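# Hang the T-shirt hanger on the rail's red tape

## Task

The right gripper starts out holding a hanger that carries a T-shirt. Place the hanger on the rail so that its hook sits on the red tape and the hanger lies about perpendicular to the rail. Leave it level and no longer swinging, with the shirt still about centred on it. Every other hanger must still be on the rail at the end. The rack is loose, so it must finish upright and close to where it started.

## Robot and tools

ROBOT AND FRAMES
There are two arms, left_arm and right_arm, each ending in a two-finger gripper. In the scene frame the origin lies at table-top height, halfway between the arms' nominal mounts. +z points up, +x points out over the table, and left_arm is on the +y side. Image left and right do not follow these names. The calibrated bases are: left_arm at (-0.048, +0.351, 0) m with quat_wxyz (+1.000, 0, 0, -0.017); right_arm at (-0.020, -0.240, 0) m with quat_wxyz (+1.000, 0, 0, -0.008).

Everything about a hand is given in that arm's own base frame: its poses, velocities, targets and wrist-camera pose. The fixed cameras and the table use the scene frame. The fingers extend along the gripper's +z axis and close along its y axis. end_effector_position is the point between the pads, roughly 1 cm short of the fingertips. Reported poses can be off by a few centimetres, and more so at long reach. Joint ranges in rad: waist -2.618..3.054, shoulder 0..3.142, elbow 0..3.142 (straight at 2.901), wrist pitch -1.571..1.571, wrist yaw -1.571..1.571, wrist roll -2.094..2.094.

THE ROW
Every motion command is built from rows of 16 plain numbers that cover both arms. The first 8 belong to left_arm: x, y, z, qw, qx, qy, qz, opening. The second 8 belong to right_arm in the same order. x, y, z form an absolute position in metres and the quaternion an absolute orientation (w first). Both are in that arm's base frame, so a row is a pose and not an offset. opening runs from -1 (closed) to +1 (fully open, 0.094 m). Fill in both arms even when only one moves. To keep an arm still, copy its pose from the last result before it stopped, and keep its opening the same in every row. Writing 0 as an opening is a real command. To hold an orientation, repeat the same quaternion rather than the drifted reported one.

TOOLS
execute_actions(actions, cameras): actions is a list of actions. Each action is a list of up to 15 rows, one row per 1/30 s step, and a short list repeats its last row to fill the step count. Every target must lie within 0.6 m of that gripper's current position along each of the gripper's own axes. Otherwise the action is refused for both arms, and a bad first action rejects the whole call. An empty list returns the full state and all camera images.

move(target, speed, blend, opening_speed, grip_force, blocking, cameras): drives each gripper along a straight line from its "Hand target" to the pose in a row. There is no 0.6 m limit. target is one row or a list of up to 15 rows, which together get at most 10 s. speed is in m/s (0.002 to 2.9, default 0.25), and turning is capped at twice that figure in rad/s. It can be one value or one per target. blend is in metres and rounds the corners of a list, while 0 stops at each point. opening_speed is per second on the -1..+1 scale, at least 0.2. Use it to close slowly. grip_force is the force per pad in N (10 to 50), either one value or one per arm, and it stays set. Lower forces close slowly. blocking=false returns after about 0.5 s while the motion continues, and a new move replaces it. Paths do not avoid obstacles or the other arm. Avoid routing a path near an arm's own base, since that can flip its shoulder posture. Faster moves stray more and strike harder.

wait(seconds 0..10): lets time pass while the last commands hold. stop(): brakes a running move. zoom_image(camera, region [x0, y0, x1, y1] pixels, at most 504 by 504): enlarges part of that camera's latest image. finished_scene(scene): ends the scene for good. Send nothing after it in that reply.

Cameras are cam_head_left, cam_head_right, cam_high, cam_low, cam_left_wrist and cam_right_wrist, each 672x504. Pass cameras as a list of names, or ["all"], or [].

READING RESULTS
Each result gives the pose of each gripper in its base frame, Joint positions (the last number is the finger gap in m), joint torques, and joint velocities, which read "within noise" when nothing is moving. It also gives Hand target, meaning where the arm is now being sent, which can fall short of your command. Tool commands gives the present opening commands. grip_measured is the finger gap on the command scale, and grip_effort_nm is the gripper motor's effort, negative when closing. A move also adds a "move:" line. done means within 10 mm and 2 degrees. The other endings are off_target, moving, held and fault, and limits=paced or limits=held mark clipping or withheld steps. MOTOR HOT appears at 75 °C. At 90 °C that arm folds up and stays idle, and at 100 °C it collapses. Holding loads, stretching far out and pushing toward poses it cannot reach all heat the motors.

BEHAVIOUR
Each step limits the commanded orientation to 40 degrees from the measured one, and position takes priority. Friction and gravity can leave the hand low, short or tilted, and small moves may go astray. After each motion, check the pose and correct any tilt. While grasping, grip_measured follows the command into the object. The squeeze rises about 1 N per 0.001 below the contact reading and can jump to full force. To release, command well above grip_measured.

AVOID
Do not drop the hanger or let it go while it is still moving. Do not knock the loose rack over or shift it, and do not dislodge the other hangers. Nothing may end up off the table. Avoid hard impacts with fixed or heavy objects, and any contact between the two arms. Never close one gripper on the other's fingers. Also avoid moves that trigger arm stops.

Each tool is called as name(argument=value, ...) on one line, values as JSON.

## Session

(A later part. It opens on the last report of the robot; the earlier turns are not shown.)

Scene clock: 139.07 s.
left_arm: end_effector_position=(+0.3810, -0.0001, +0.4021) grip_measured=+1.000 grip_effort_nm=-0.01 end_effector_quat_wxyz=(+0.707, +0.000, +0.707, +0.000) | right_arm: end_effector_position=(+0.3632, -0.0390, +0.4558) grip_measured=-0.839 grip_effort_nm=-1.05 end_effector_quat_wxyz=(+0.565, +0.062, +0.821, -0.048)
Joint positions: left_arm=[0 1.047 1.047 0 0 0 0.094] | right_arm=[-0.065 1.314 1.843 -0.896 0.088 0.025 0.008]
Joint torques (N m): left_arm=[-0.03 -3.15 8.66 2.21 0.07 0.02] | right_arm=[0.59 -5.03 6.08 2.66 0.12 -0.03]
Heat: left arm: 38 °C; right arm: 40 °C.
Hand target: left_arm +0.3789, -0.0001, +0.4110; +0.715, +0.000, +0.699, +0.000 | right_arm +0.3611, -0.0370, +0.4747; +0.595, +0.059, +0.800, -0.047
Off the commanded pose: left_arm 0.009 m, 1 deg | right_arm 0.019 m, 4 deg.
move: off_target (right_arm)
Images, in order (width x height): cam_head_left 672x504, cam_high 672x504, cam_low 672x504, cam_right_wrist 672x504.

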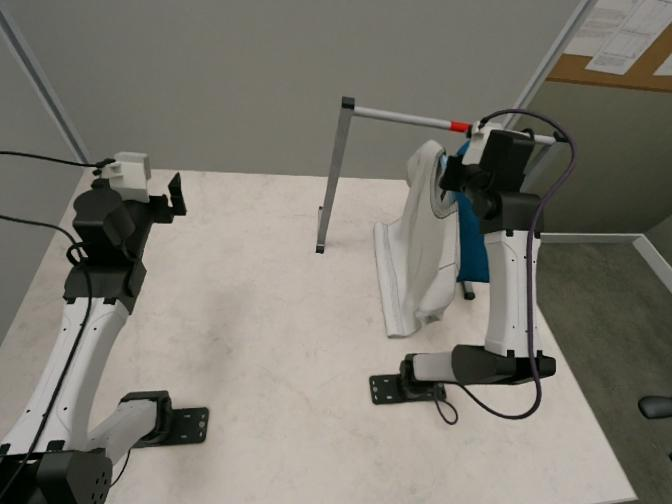

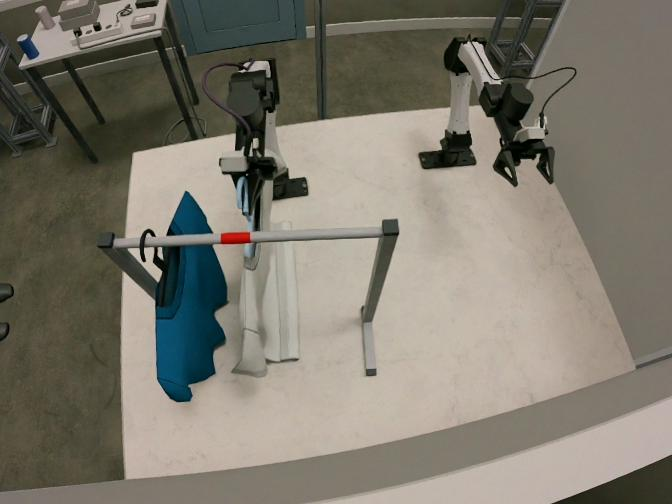

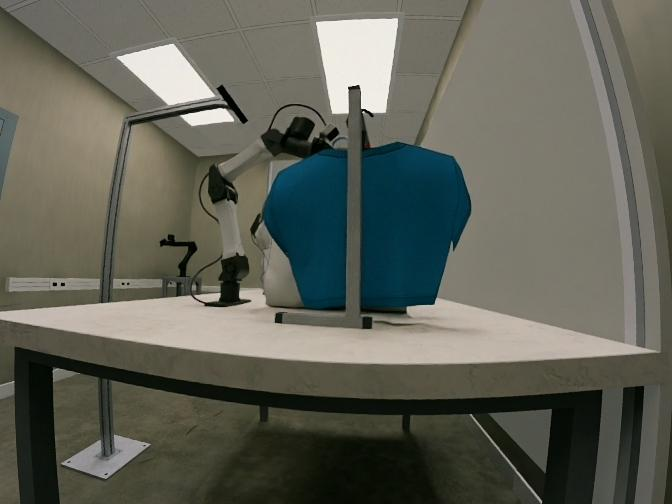

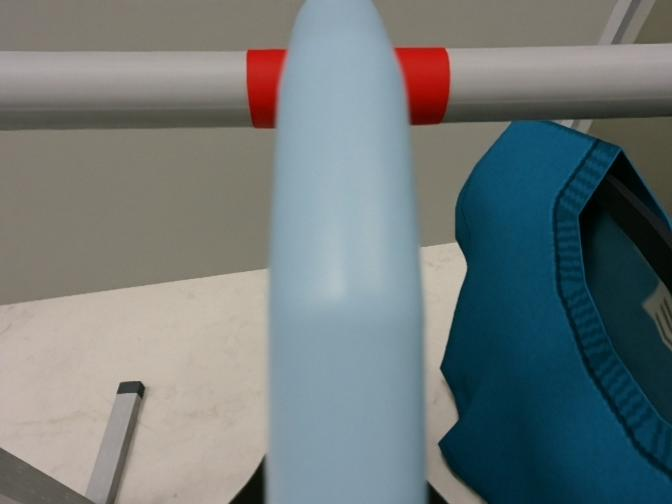

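move(target=[0.379,0,0.411,0.715,0,0.699,0,1,0.405,-0.044,0.472,0.596,0.059,0.799,-0.047,-1], cameras=["cam_head_left","cam_high","cam_low","cam_right_wrist"], speed=0.08)

zoom_image(camera="cam_low", region=[290, 105, 390, 180])

zoom_image(camera="cam_head_left", region=[400, 80, 540, 185])

zoom_image(camera="cam_high", region=[180, 150, 300, 240])

Scene clock: 149.73 s.
left_arm: end_effector_position=(+0.3810, -0.0001, +0.4021) grip_measured=+1.000 grip_effort_nm=-0.01 end_effector_quat_wxyz=(+0.707, +0.000, +0.707, +0.000) | right_arm: end_effector_position=(+0.3990, -0.0425, +0.4445) grip_measured=-0.839 grip_effort_nm=-1.05 end_effector_quat_wxyz=(+0.560, +0.061, +0.825, -0.047)
Joint positions: left_arm=[0 1.047 1.047 0 0 0 0.094] | right_arm=[-0.071 1.41 1.866 -0.835 0.082 0.022 0.008]
Joint torques (N m): left_arm=[-0.05 -3.15 8.65 2.23 0.08 0] | right_arm=[-0.46 -3.48 10.37 2.65 0 -0.07]
Heat: left arm: 38 °C; right arm: 41 °C.
Hand target: left_arm +0.3789, -0.0001, +0.4110; +0.715, +0.000, +0.699, +0.000 | right_arm +0.4029, -0.0438, +0.4714; +0.596, +0.059, +0.799, -0.047
Off the commanded pose: left_arm 0.009 m, 1 deg | right_arm 0.028 m, 5 deg.
move: off_target (right_arm)
Images, in order (width x height): cam_head_left 672x504, cam_high 672x504, cam_low 672x504, cam_right_wrist 672x504.

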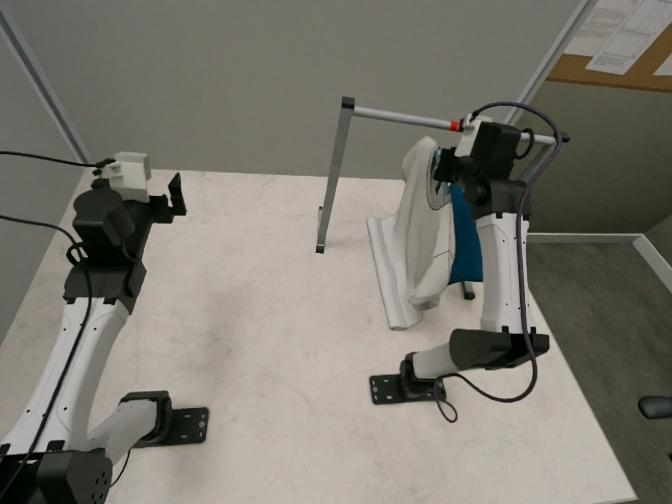

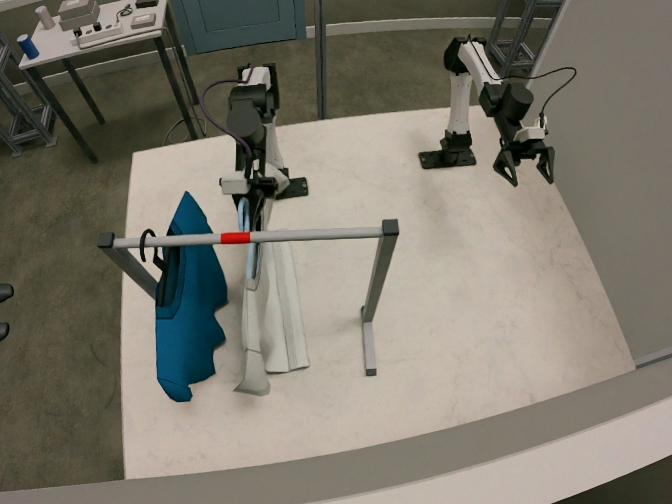

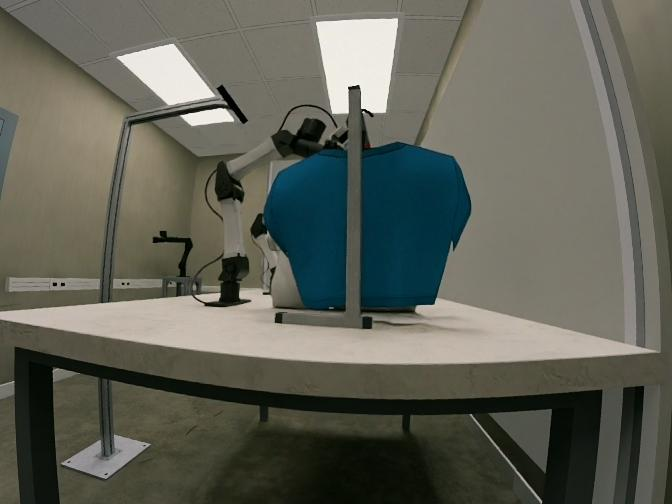

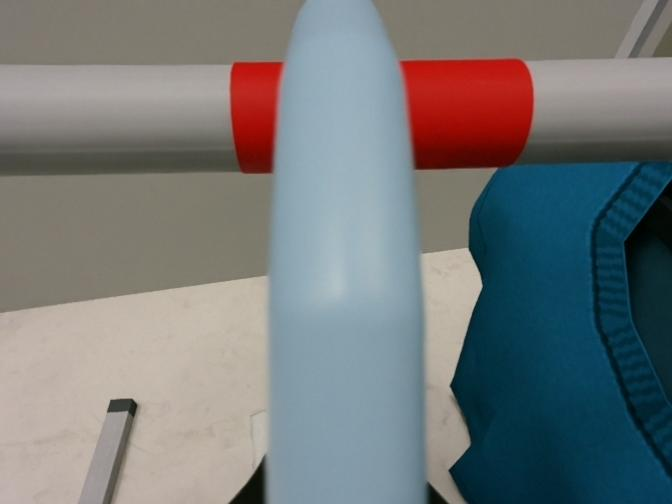

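Scaled by 5.040 from the camera's 672x504 image, which has a finer 960x720 frame.

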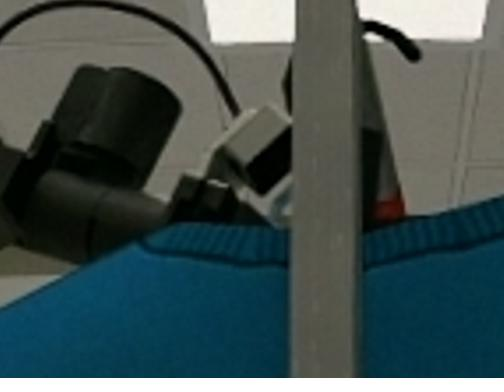

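Scaled by 3.600 from the camera's 672x504 image, which has a finer 960x720 frame.

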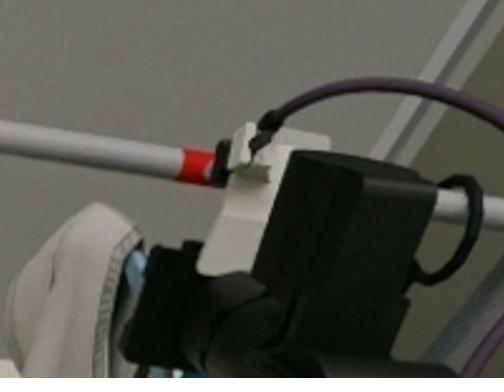

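Scaled by 4.200 from the camera's 672x504 image, which has a finer 960x720 frame.

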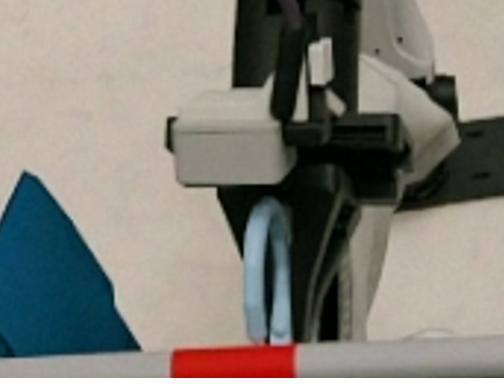

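move(target=[0.379,0,0.411,0.715,0,0.699,0,1,0.405,-0.053,0.478,0.615,0.059,0.785,-0.0486,-1], cameras=["cam_low","cam_right_wrist"], speed=0.08)

zoom_image(camera="cam_low", region=[290, 105, 390, 180])

Scene clock: 160.83 s.
left_arm: end_effector_position=(+0.3810, -0.0001, +0.4021) grip_measured=+1.000 grip_effort_nm=-0.01 end_effector_quat_wxyz=(+0.707, +0.000, +0.707, +0.000) | right_arm: end_effector_position=(+0.4035, -0.0521, +0.4592) grip_measured=-0.839 grip_effort_nm=-1.05 end_effector_quat_wxyz=(+0.586, +0.063, +0.807, -0.048)
Joint positions: left_arm=[0 1.047 1.047 0 0 0 0.094] | right_arm=[-0.107 1.41 1.866 -0.771 0.05 0.012 0.008]
Joint torques (N m): left_arm=[-0.03 -3.19 8.66 2.2 0.09 0.03] | right_arm=[-0.38 -5.18 6.89 2.74 -0.02 -0.08]
Heat: left arm: 39 °C; right arm: 42 °C.
Hand target: left_arm +0.3789, -0.0001, +0.4110; +0.715, +0.000, +0.699, +0.000 | right_arm +0.4040, -0.0528, +0.4777; +0.614, +0.059, +0.785, -0.049
Off the commanded pose: left_arm 0.009 m, 1 deg | right_arm 0.019 m, 4 deg.
move: off_target (right_arm)
Images, in order (width x height): cam_low 672x504, cam_right_wrist 672x504.

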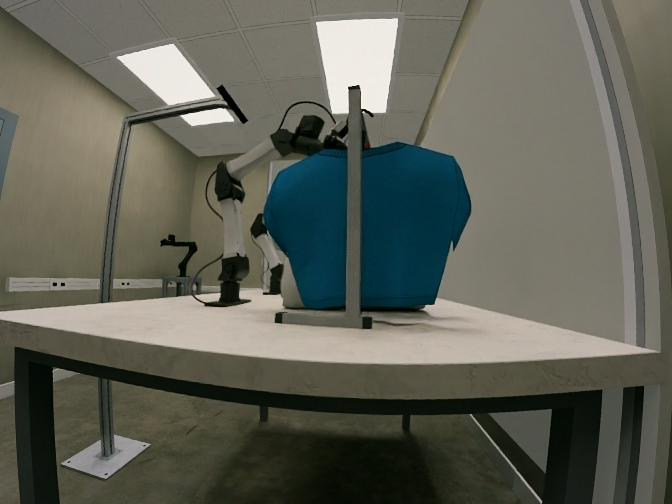

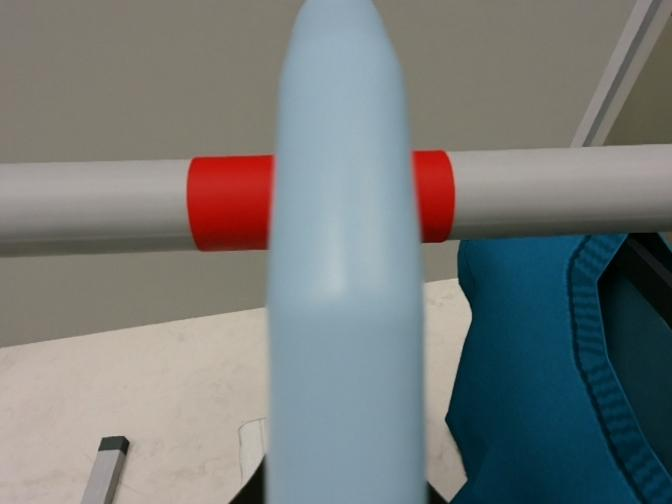

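Scaled by 5.040 from the camera's 672x504 image, which has a finer 960x720 frame.

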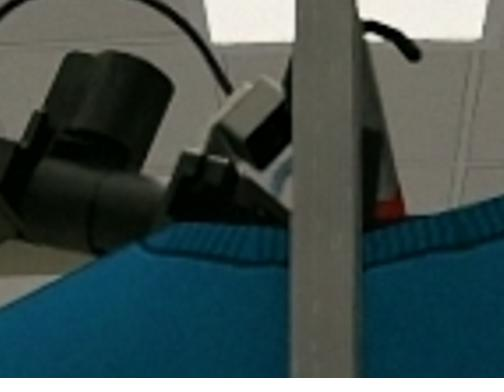

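move(target=[[0.379,0,0.411,0.715,0,0.699,0,1,0.405,-0.047,0.469,0.615,0.059,0.785,-0.0486,-1],[0.379,0,0.411,0.715,0,0.699,0,1,0.424,-0.050,0.469,0.615,0.059,0.785,-0.0486,-1]], cameras=["cam_low","cam_right_wrist","cam_high"], speed=0.06)

zoom_image(camera="cam_low", region=[290, 105, 390, 180])

zoom_image(camera="cam_high", region=[180, 160, 300, 250])

Scene clock: 169.30 s.
left_arm: end_effector_position=(+0.3810, -0.0001, +0.4021) grip_measured=+1.000 grip_effort_nm=-0.01 end_effector_quat_wxyz=(+0.707, +0.000, +0.707, +0.000) | right_arm: end_effector_position=(+0.4212, -0.0495, +0.4472) grip_measured=-0.839 grip_effort_nm=-1.05 end_effector_quat_wxyz=(+0.589, +0.059, +0.805, -0.046)
Joint positions: left_arm=[0 1.047 1.047 0 0 0 0.094] | right_arm=[-0.095 1.43 1.812 -0.689 0.053 0.012 0.008]
Joint torques (N m): left_arm=[-0.06 -3.21 8.69 2.22 0.08 0] | right_arm=[0.25 -4.11 10.33 2.49 0.15 -0.02]
Heat: left arm: 39 °C; right arm: 42 °C.
Hand target: left_arm +0.3789, -0.0001, +0.4110; +0.715, +0.000, +0.699, +0.000 | right_arm +0.4228, -0.0499, +0.4686; +0.615, +0.059, +0.785, -0.049
Off the commanded pose: left_arm 0.009 m, 1 deg | right_arm 0.022 m, 4 deg.
move: off_target (right_arm)
Images, in order (width x height): cam_high 672x504, cam_low 672x504, cam_right_wrist 672x504.

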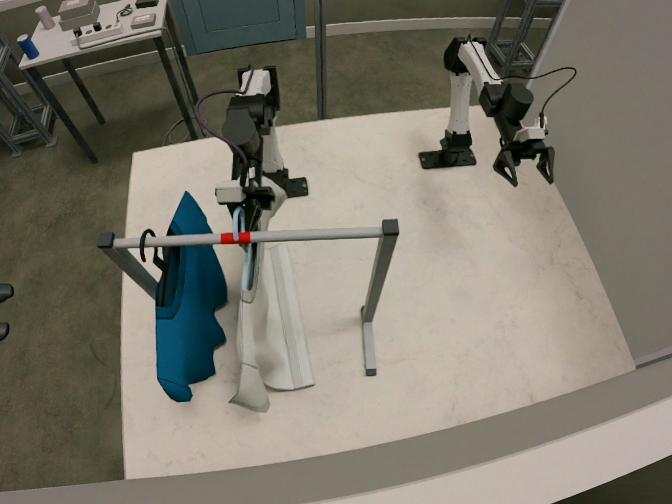

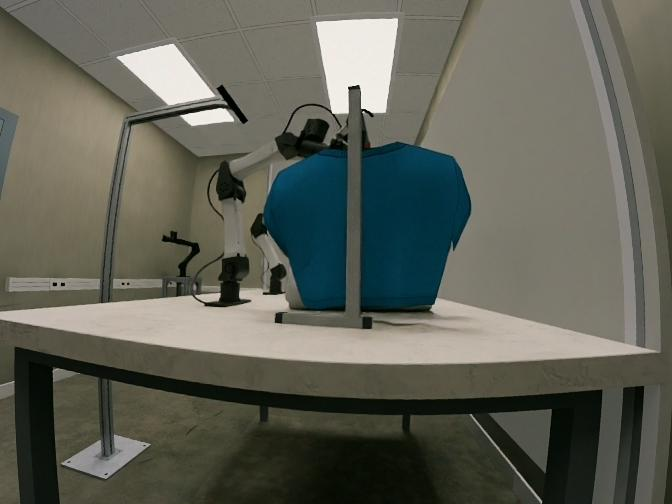

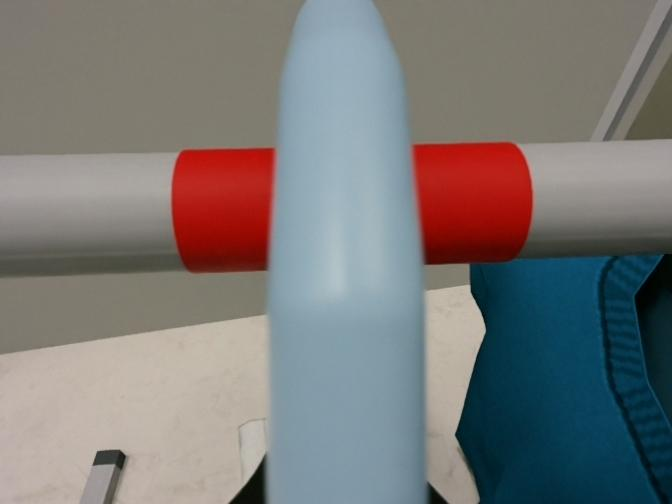

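Scaled by 5.040 from the camera's 672x504 image, which has a finer 960x720 frame.

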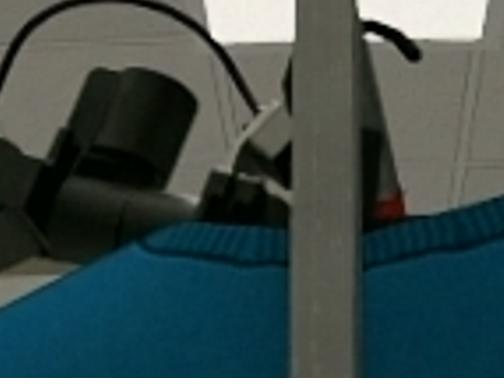

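Scaled by 4.200 from the camera's 672x504 image, which has a finer 960x720 frame.

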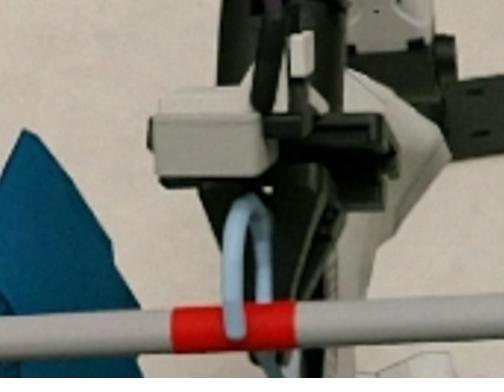

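move(target=[0.379,0,0.411,0.715,0,0.699,0,1,0.443,-0.054,0.471,0.615,0.059,0.785,-0.0486,-1], cameras=["cam_low","cam_right_wrist","cam_high","cam_head_left"], speed=0.06)

zoom_image(camera="cam_high", region=[180, 160, 300, 250])

Scene clock: 174.07 s.
left_arm: end_effector_position=(+0.3810, -0.0001, +0.4021) grip_measured=+1.000 grip_effort_nm=-0.01 end_effector_quat_wxyz=(+0.707, +0.000, +0.707, +0.000) | right_arm: end_effector_position=(+0.4407, -0.0514, +0.4464) grip_measured=-0.839 grip_effort_nm=-1.05 end_effector_quat_wxyz=(+0.587, +0.059, +0.806, -0.046)
Joint positions: left_arm=[0 1.047 1.047 0 0 0 0.094] | right_arm=[-0.095 1.503 1.879 -0.689 0.053 0.012 0.008]
Joint torques (N m): left_arm=[-0.02 -3.18 8.65 2.22 0.07 0.02] | right_arm=[-0.39 -4.89 10.91 2.49 0.08 -0.04]
Heat: left arm: 39 °C; right arm: 41 °C.
Hand target: left_arm +0.3789, -0.0001, +0.4110; +0.715, +0.000, +0.699, +0.000 | right_arm +0.4414, -0.0539, +0.4707; +0.615, +0.059, +0.785, -0.049
Off the commanded pose: left_arm 0.009 m, 1 deg | right_arm 0.025 m, 4 deg.
move: off_target (right_arm)
Images, in order (width x height): cam_head_left 672x504, cam_high 672x504, cam_low 672x504, cam_right_wrist 672x504.

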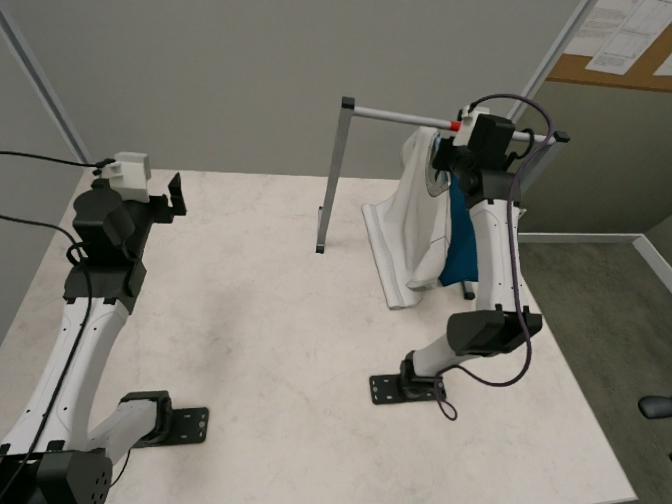

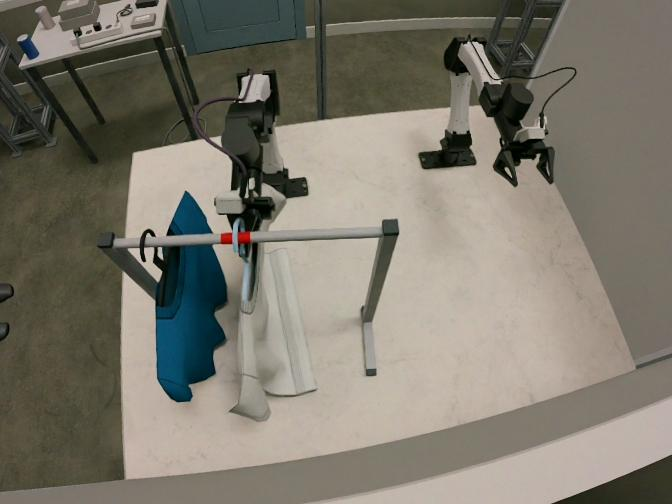

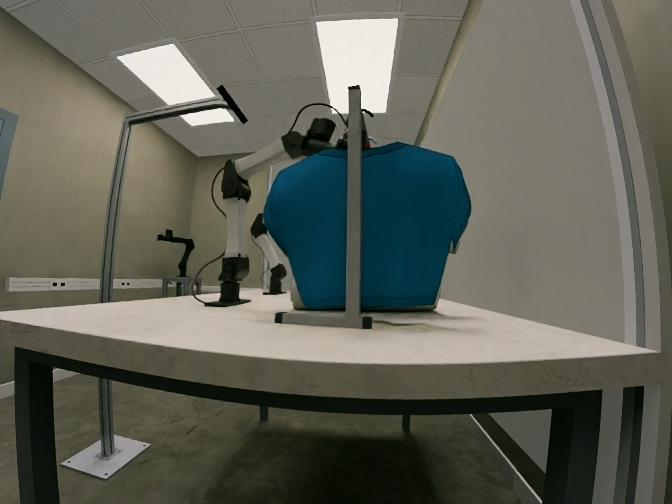

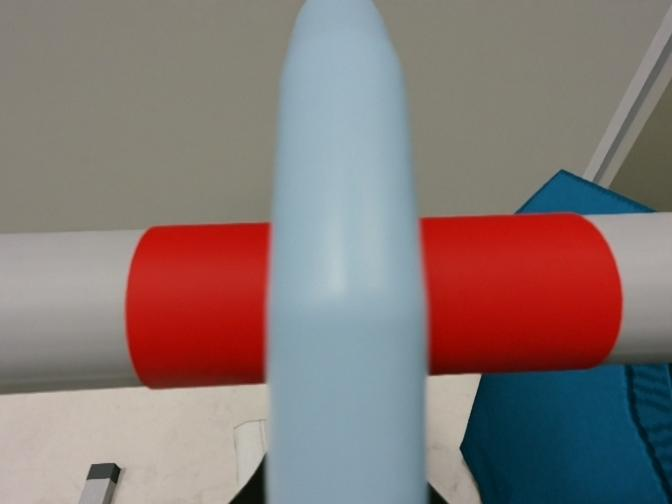

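Scaled by 4.200 from the camera's 672x504 image, which has a finer 960x720 frame.

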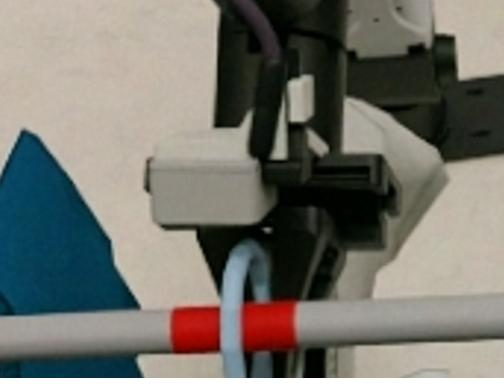

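move(target=[0.379,0,0.411,0.715,0,0.699,0,1,0.446,-0.058,0.448,0.615,0.059,0.785,-0.0486,-1], cameras=["cam_low","cam_right_wrist","cam_high"], speed=0.05)

zoom_image(camera="cam_high", region=[180, 160, 300, 250])

Scene clock: 181.50 s.
left_arm: end_effector_position=(+0.3810, -0.0001, +0.4021) grip_measured=+1.000 grip_effort_nm=-0.01 end_effector_quat_wxyz=(+0.707, +0.000, +0.707, +0.000) | right_arm: end_effector_position=(+0.4500, -0.0570, +0.4322) grip_measured=-0.839 grip_effort_nm=-1.04 end_effector_quat_wxyz=(+0.592, +0.062, +0.802, -0.048)
Joint positions: left_arm=[0 1.047 1.047 0 0 0 0.094] | right_arm=[-0.108 1.493 1.787 -0.592 0.048 0.01 0.008]
Joint torques (N m): left_arm=[-0.08 -3.22 8.72 2.21 0.07 0] | right_arm=[-0.46 -7.8 6.58 2.53 0 -0.06]
Heat: left arm: 40 °C; right arm: 41 °C.
Hand target: left_arm +0.3789, -0.0001, +0.4110; +0.715, +0.000, +0.699, +0.000 | right_arm +0.4456, -0.0580, +0.4479; +0.614, +0.059, +0.785, -0.049
Off the commanded pose: left_arm 0.009 m, 1 deg | right_arm 0.016 m, 3 deg.
move: off_target (right_arm)
Images, in order (width x height): cam_high 672x504, cam_low 672x504, cam_right_wrist 672x504.

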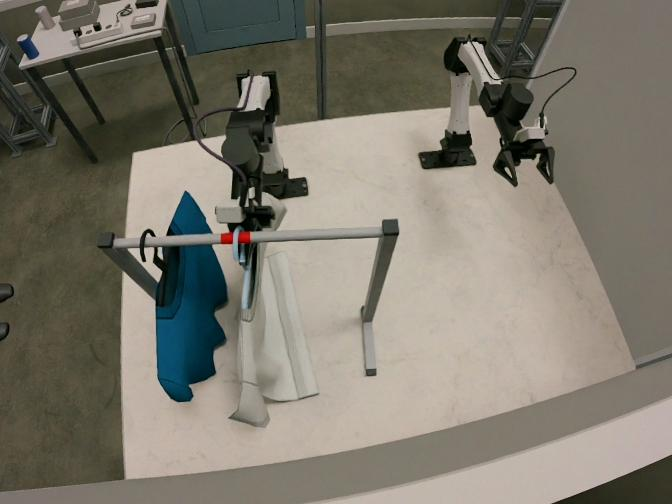

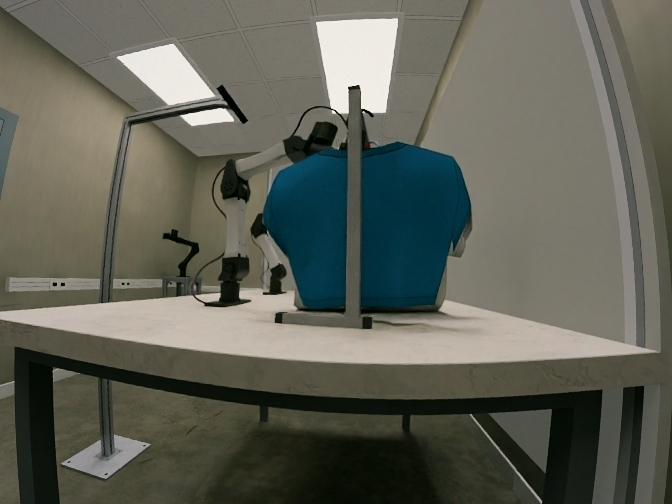

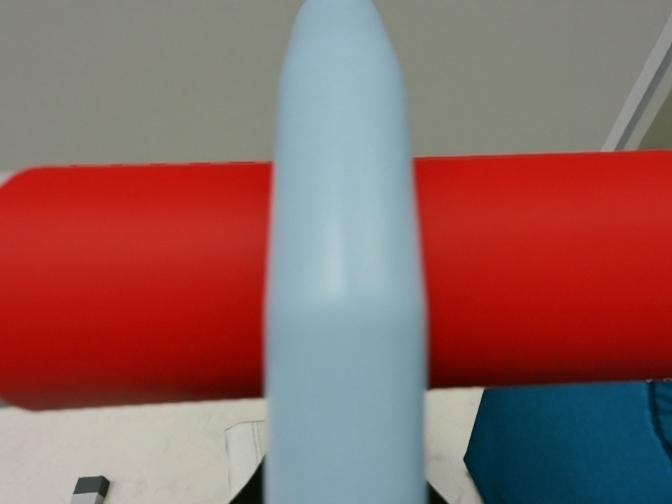

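Scaled by 4.200 from the camera's 672x504 image, which has a finer 960x720 frame.

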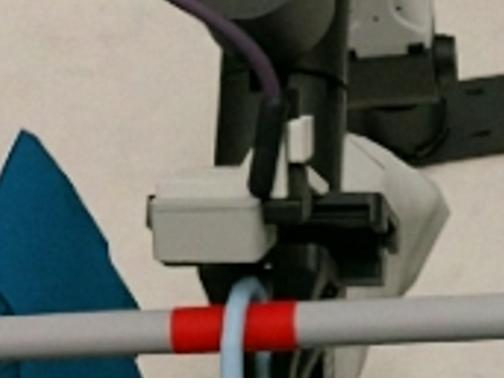

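move(target=[0.379,0,0.411,0.715,0,0.699,0,1,0.434,-0.0565,0.443,0.615,0.059,0.785,-0.0486,-1], cameras=["cam_low","cam_right_wrist","cam_high","cam_head_left"], speed=0.05)

zoom_image(camera="cam_low", region=[290, 105, 390, 180])

zoom_image(camera="cam_high", region=[180, 160, 300, 250])

Scene clock: 192.93 s.
left_arm: end_effector_position=(+0.3810, -0.0001, +0.4021) grip_measured=+1.000 grip_effort_nm=-0.01 end_effector_quat_wxyz=(+0.707, +0.000, +0.707, +0.000) | right_arm: end_effector_position=(+0.4396, -0.0559, +0.4307) grip_measured=-0.839 grip_effort_nm=-1.04 end_effector_quat_wxyz=(+0.598, +0.062, +0.798, -0.048)
Joint positions: left_arm=[0 1.047 1.047 0 0 0 0.094] | right_arm=[-0.108 1.442 1.72 -0.562 0.048 0.01 0.008]
Joint torques (N m): left_arm=[-0.03 -3.23 8.65 2.21 0.07 0.01] | right_arm=[-0.42 -7.53 6.6 2.4 0 -0.05]
Heat: left arm: 40 °C; right arm: 41 °C.
Hand target: left_arm +0.3789, -0.0001, +0.4110; +0.715, +0.000, +0.699, +0.000 | right_arm +0.4339, -0.0565, +0.4429; +0.615, +0.059, +0.785, -0.049
Off the commanded pose: left_arm 0.009 m, 1 deg | right_arm 0.014 m, 2 deg.
move: off_target (right_arm)
Images, in order (width x height): cam_head_left 672x504, cam_high 672x504, cam_low 672x504, cam_right_wrist 672x504.

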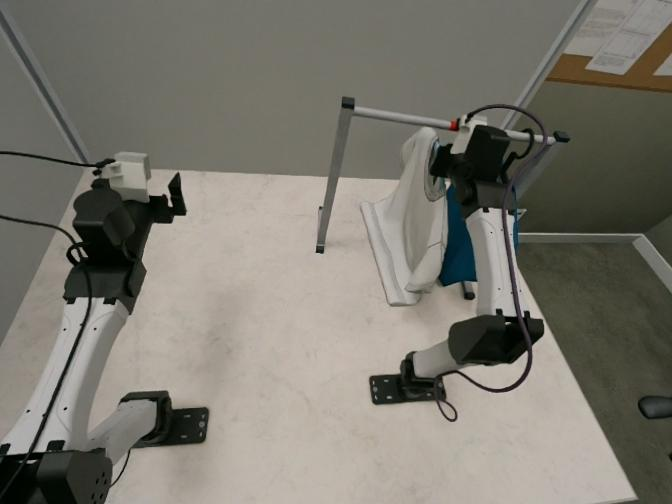

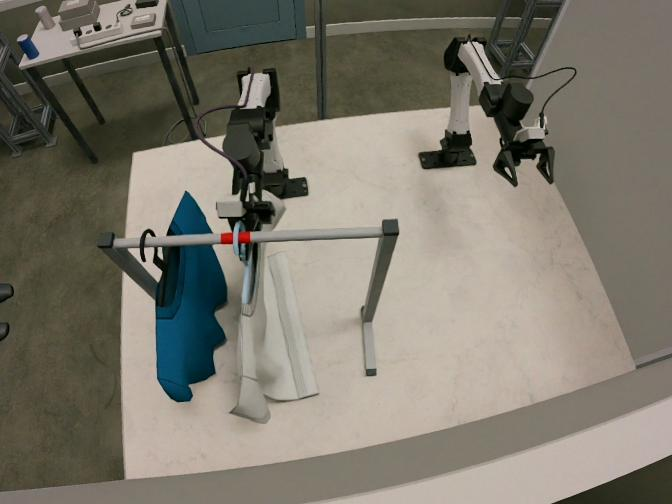

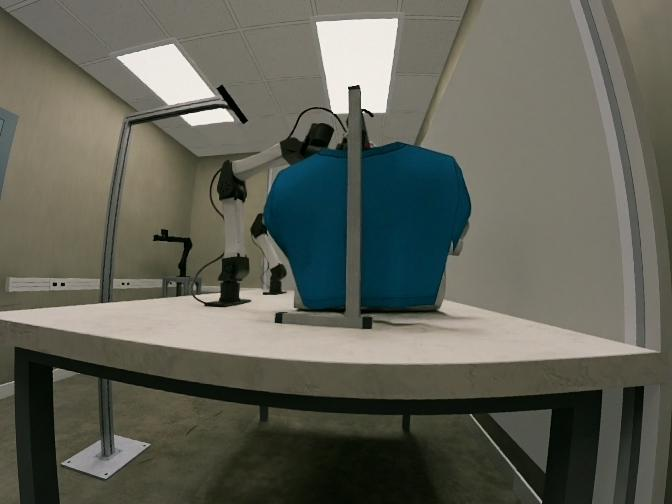

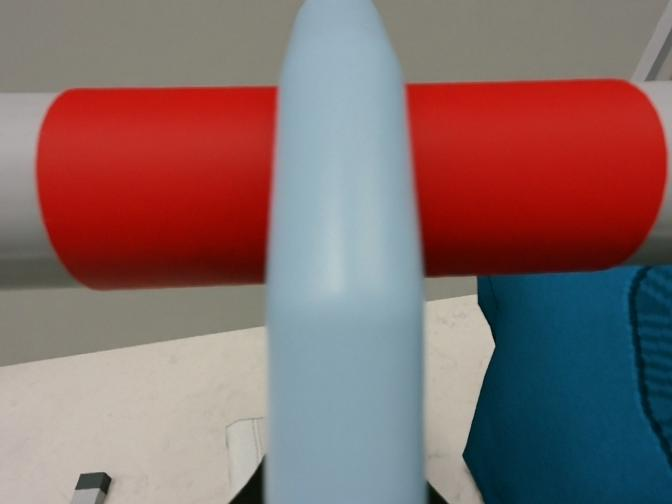

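Scaled by 5.040 from the camera's 672x504 image, which has a finer 960x720 frame.

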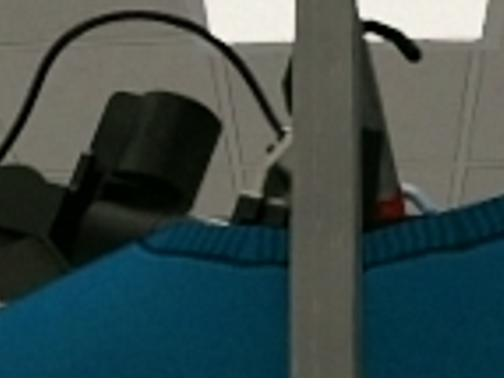

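Scaled by 4.200 from the camera's 672x504 image, which has a finer 960x720 frame.

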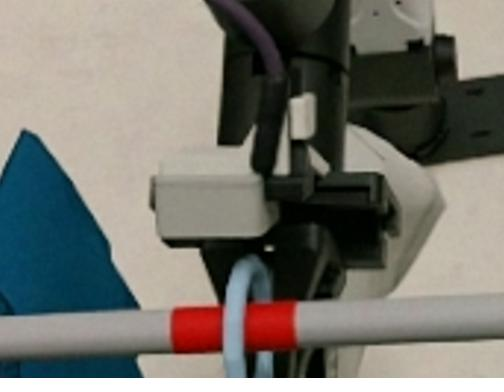

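move(target=[0.379,0,0.411,0.715,0,0.699,0,1,0.433,-0.0565,0.431,0.615,0.059,0.785,-0.0486,-1], cameras=["cam_low","cam_right_wrist","cam_high"], speed=0.05)

zoom_image(camera="cam_low", region=[290, 105, 390, 180])

zoom_image(camera="cam_high", region=[180, 160, 300, 250])

Scene clock: 199.97 s.
left_arm: end_effector_position=(+0.3810, -0.0001, +0.4021) grip_measured=+1.000 grip_effort_nm=-0.01 end_effector_quat_wxyz=(+0.707, +0.000, +0.707, +0.000) | right_arm: end_effector_position=(+0.4406, -0.0559, +0.4303) grip_measured=-0.839 grip_effort_nm=-1.05 end_effector_quat_wxyz=(+0.615, +0.061, +0.785, -0.049)
Joint positions: left_arm=[0 1.047 1.047 0 0 0 0.094] | right_arm=[-0.108 1.415 1.65 -0.477 0.048 0.01 0.008]
Joint torques (N m): left_arm=[-0.03 -3.19 8.66 2.21 0.08 0.05] | right_arm=[-0.47 -7.39 6.23 2.1 -0.01 -0.05]
Heat: left arm: 40 °C; right arm: 42 °C.
Hand target: left_arm +0.3789, -0.0001, +0.4110; +0.715, +0.000, +0.699, +0.000 | right_arm +0.4331, -0.0565, +0.4311; +0.615, +0.059, +0.785, -0.049
Off the commanded pose: left_arm 0.009 m, 1 deg | right_arm 0.008 m, 0 deg.
move: done
Images, in order (width x height): cam_high 672x504, cam_low 672x504, cam_right_wrist 672x504.

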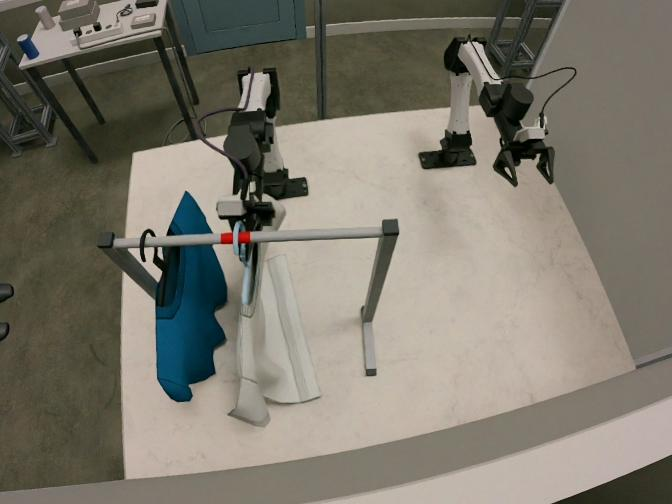

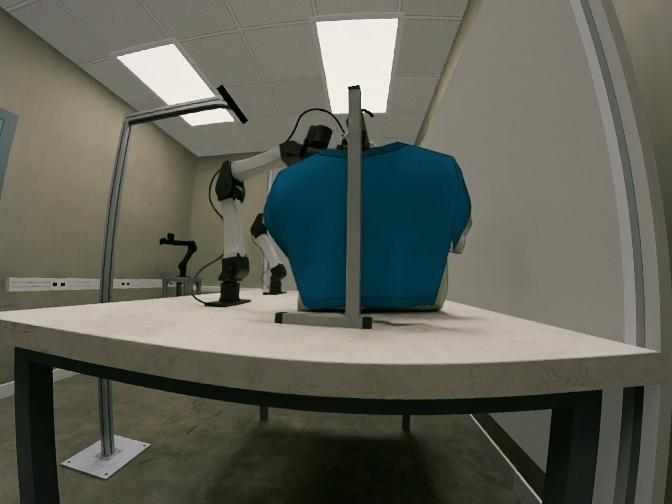

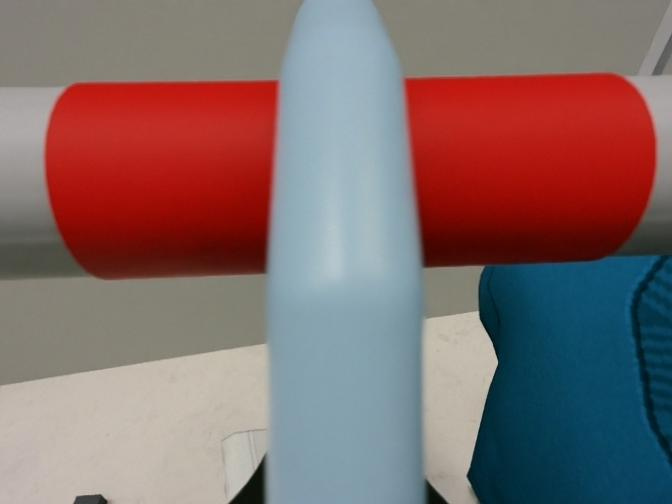

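Scaled by 5.040 from the camera's 672x504 image, which has a finer 960x720 frame.

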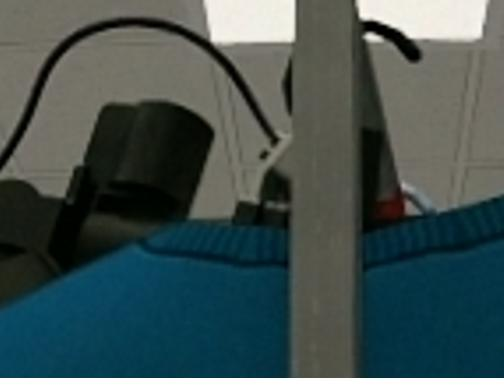

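Scaled by 4.200 from the camera's 672x504 image, which has a finer 960x720 frame.

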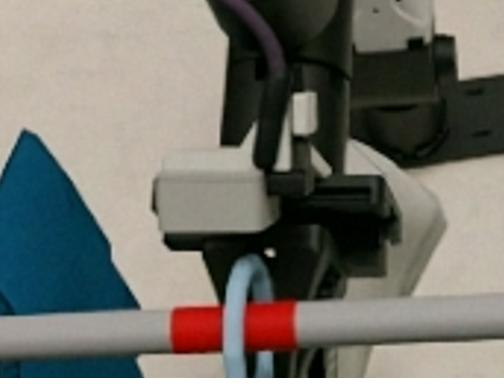

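move(target=[0.379,0,0.411,0.715,0,0.699,0,1,0.436,-0.0565,0.431,0.605,0.060,0.792,-0.0487,-0.4], cameras=["cam_low","cam_right_wrist","cam_high"], speed=0.05, opening_speed=0.3)

zoom_image(camera="cam_low", region=[290, 105, 390, 180])

zoom_image(camera="cam_high", region=[180, 160, 300, 250])

Scene clock: 206.13 s.
left_arm: end_effector_position=(+0.3810, -0.0001, +0.4021) grip_measured=+1.000 grip_effort_nm=-0.01 end_effector_quat_wxyz=(+0.707, +0.000, +0.707, +0.000) | right_arm: end_effector_position=(+0.4384, -0.0557, +0.4223) grip_measured=-0.402 grip_effort_nm=0.07 end_effector_quat_wxyz=(+0.601, +0.061, +0.795, -0.048)
Joint positions: left_arm=[0 1.047 1.047 0 0 0 0.094] | right_arm=[-0.108 1.415 1.651 -0.511 0.048 0.01 0.028]
Joint torques (N m): left_arm=[-0.05 -3.18 8.65 2.2 0.06 0.01] | right_arm=[-0.29 -4.97 10.3 2 0.04 -0.04]
Heat: left arm: 41 °C; right arm: 41 °C.
Hand target: left_arm +0.3789, -0.0001, +0.4110; +0.715, +0.000, +0.699, +0.000 | right_arm +0.4358, -0.0565, +0.4308; +0.605, +0.060, +0.792, -0.049
Off the commanded pose: left_arm 0.009 m, 1 deg | right_arm 0.009 m, 1 deg.
move: done
Images, in order (width x height): cam_high 672x504, cam_low 672x504, cam_right_wrist 672x504.

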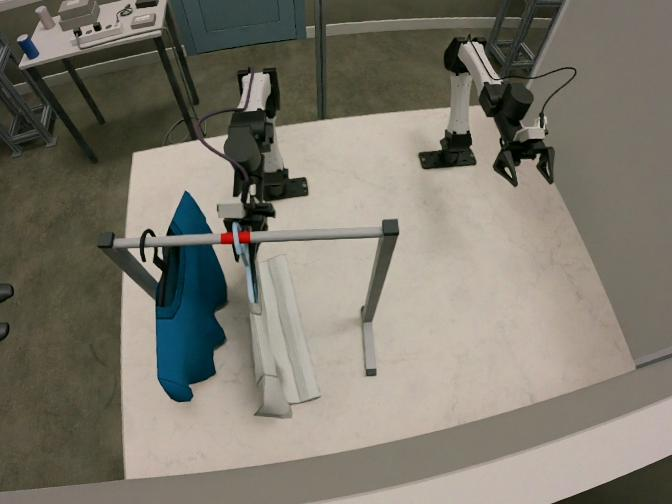

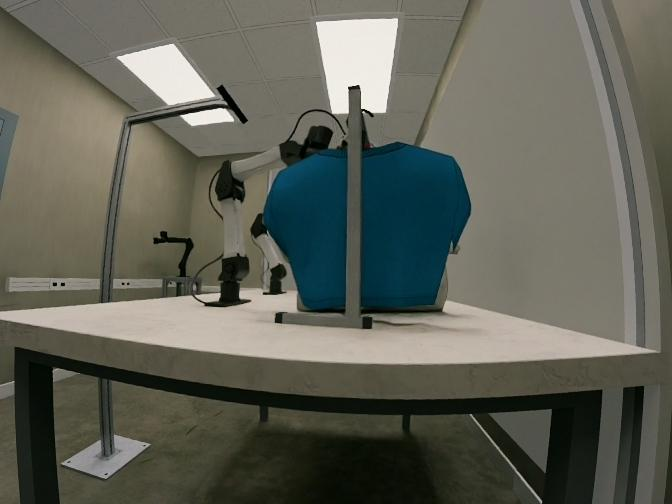

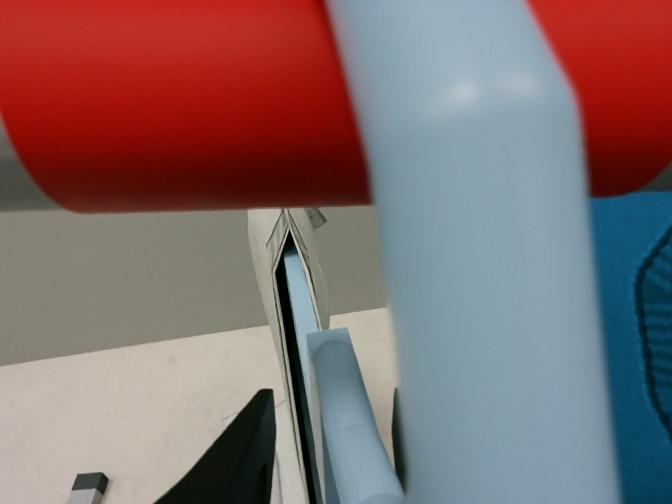

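Scaled by 5.040 from the camera's 672x504 image, which has a finer 960x720 frame.

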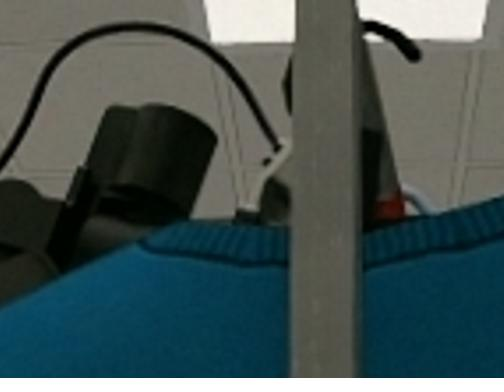

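Scaled by 4.200 from the camera's 672x504 image, which has a finer 960x720 frame.

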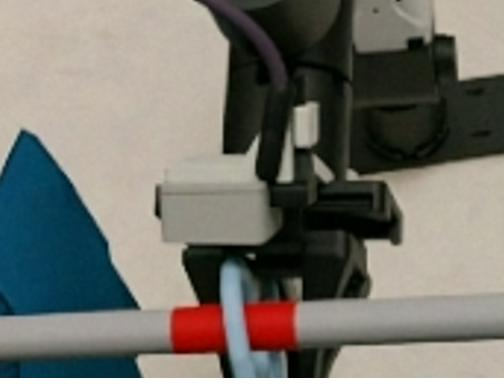

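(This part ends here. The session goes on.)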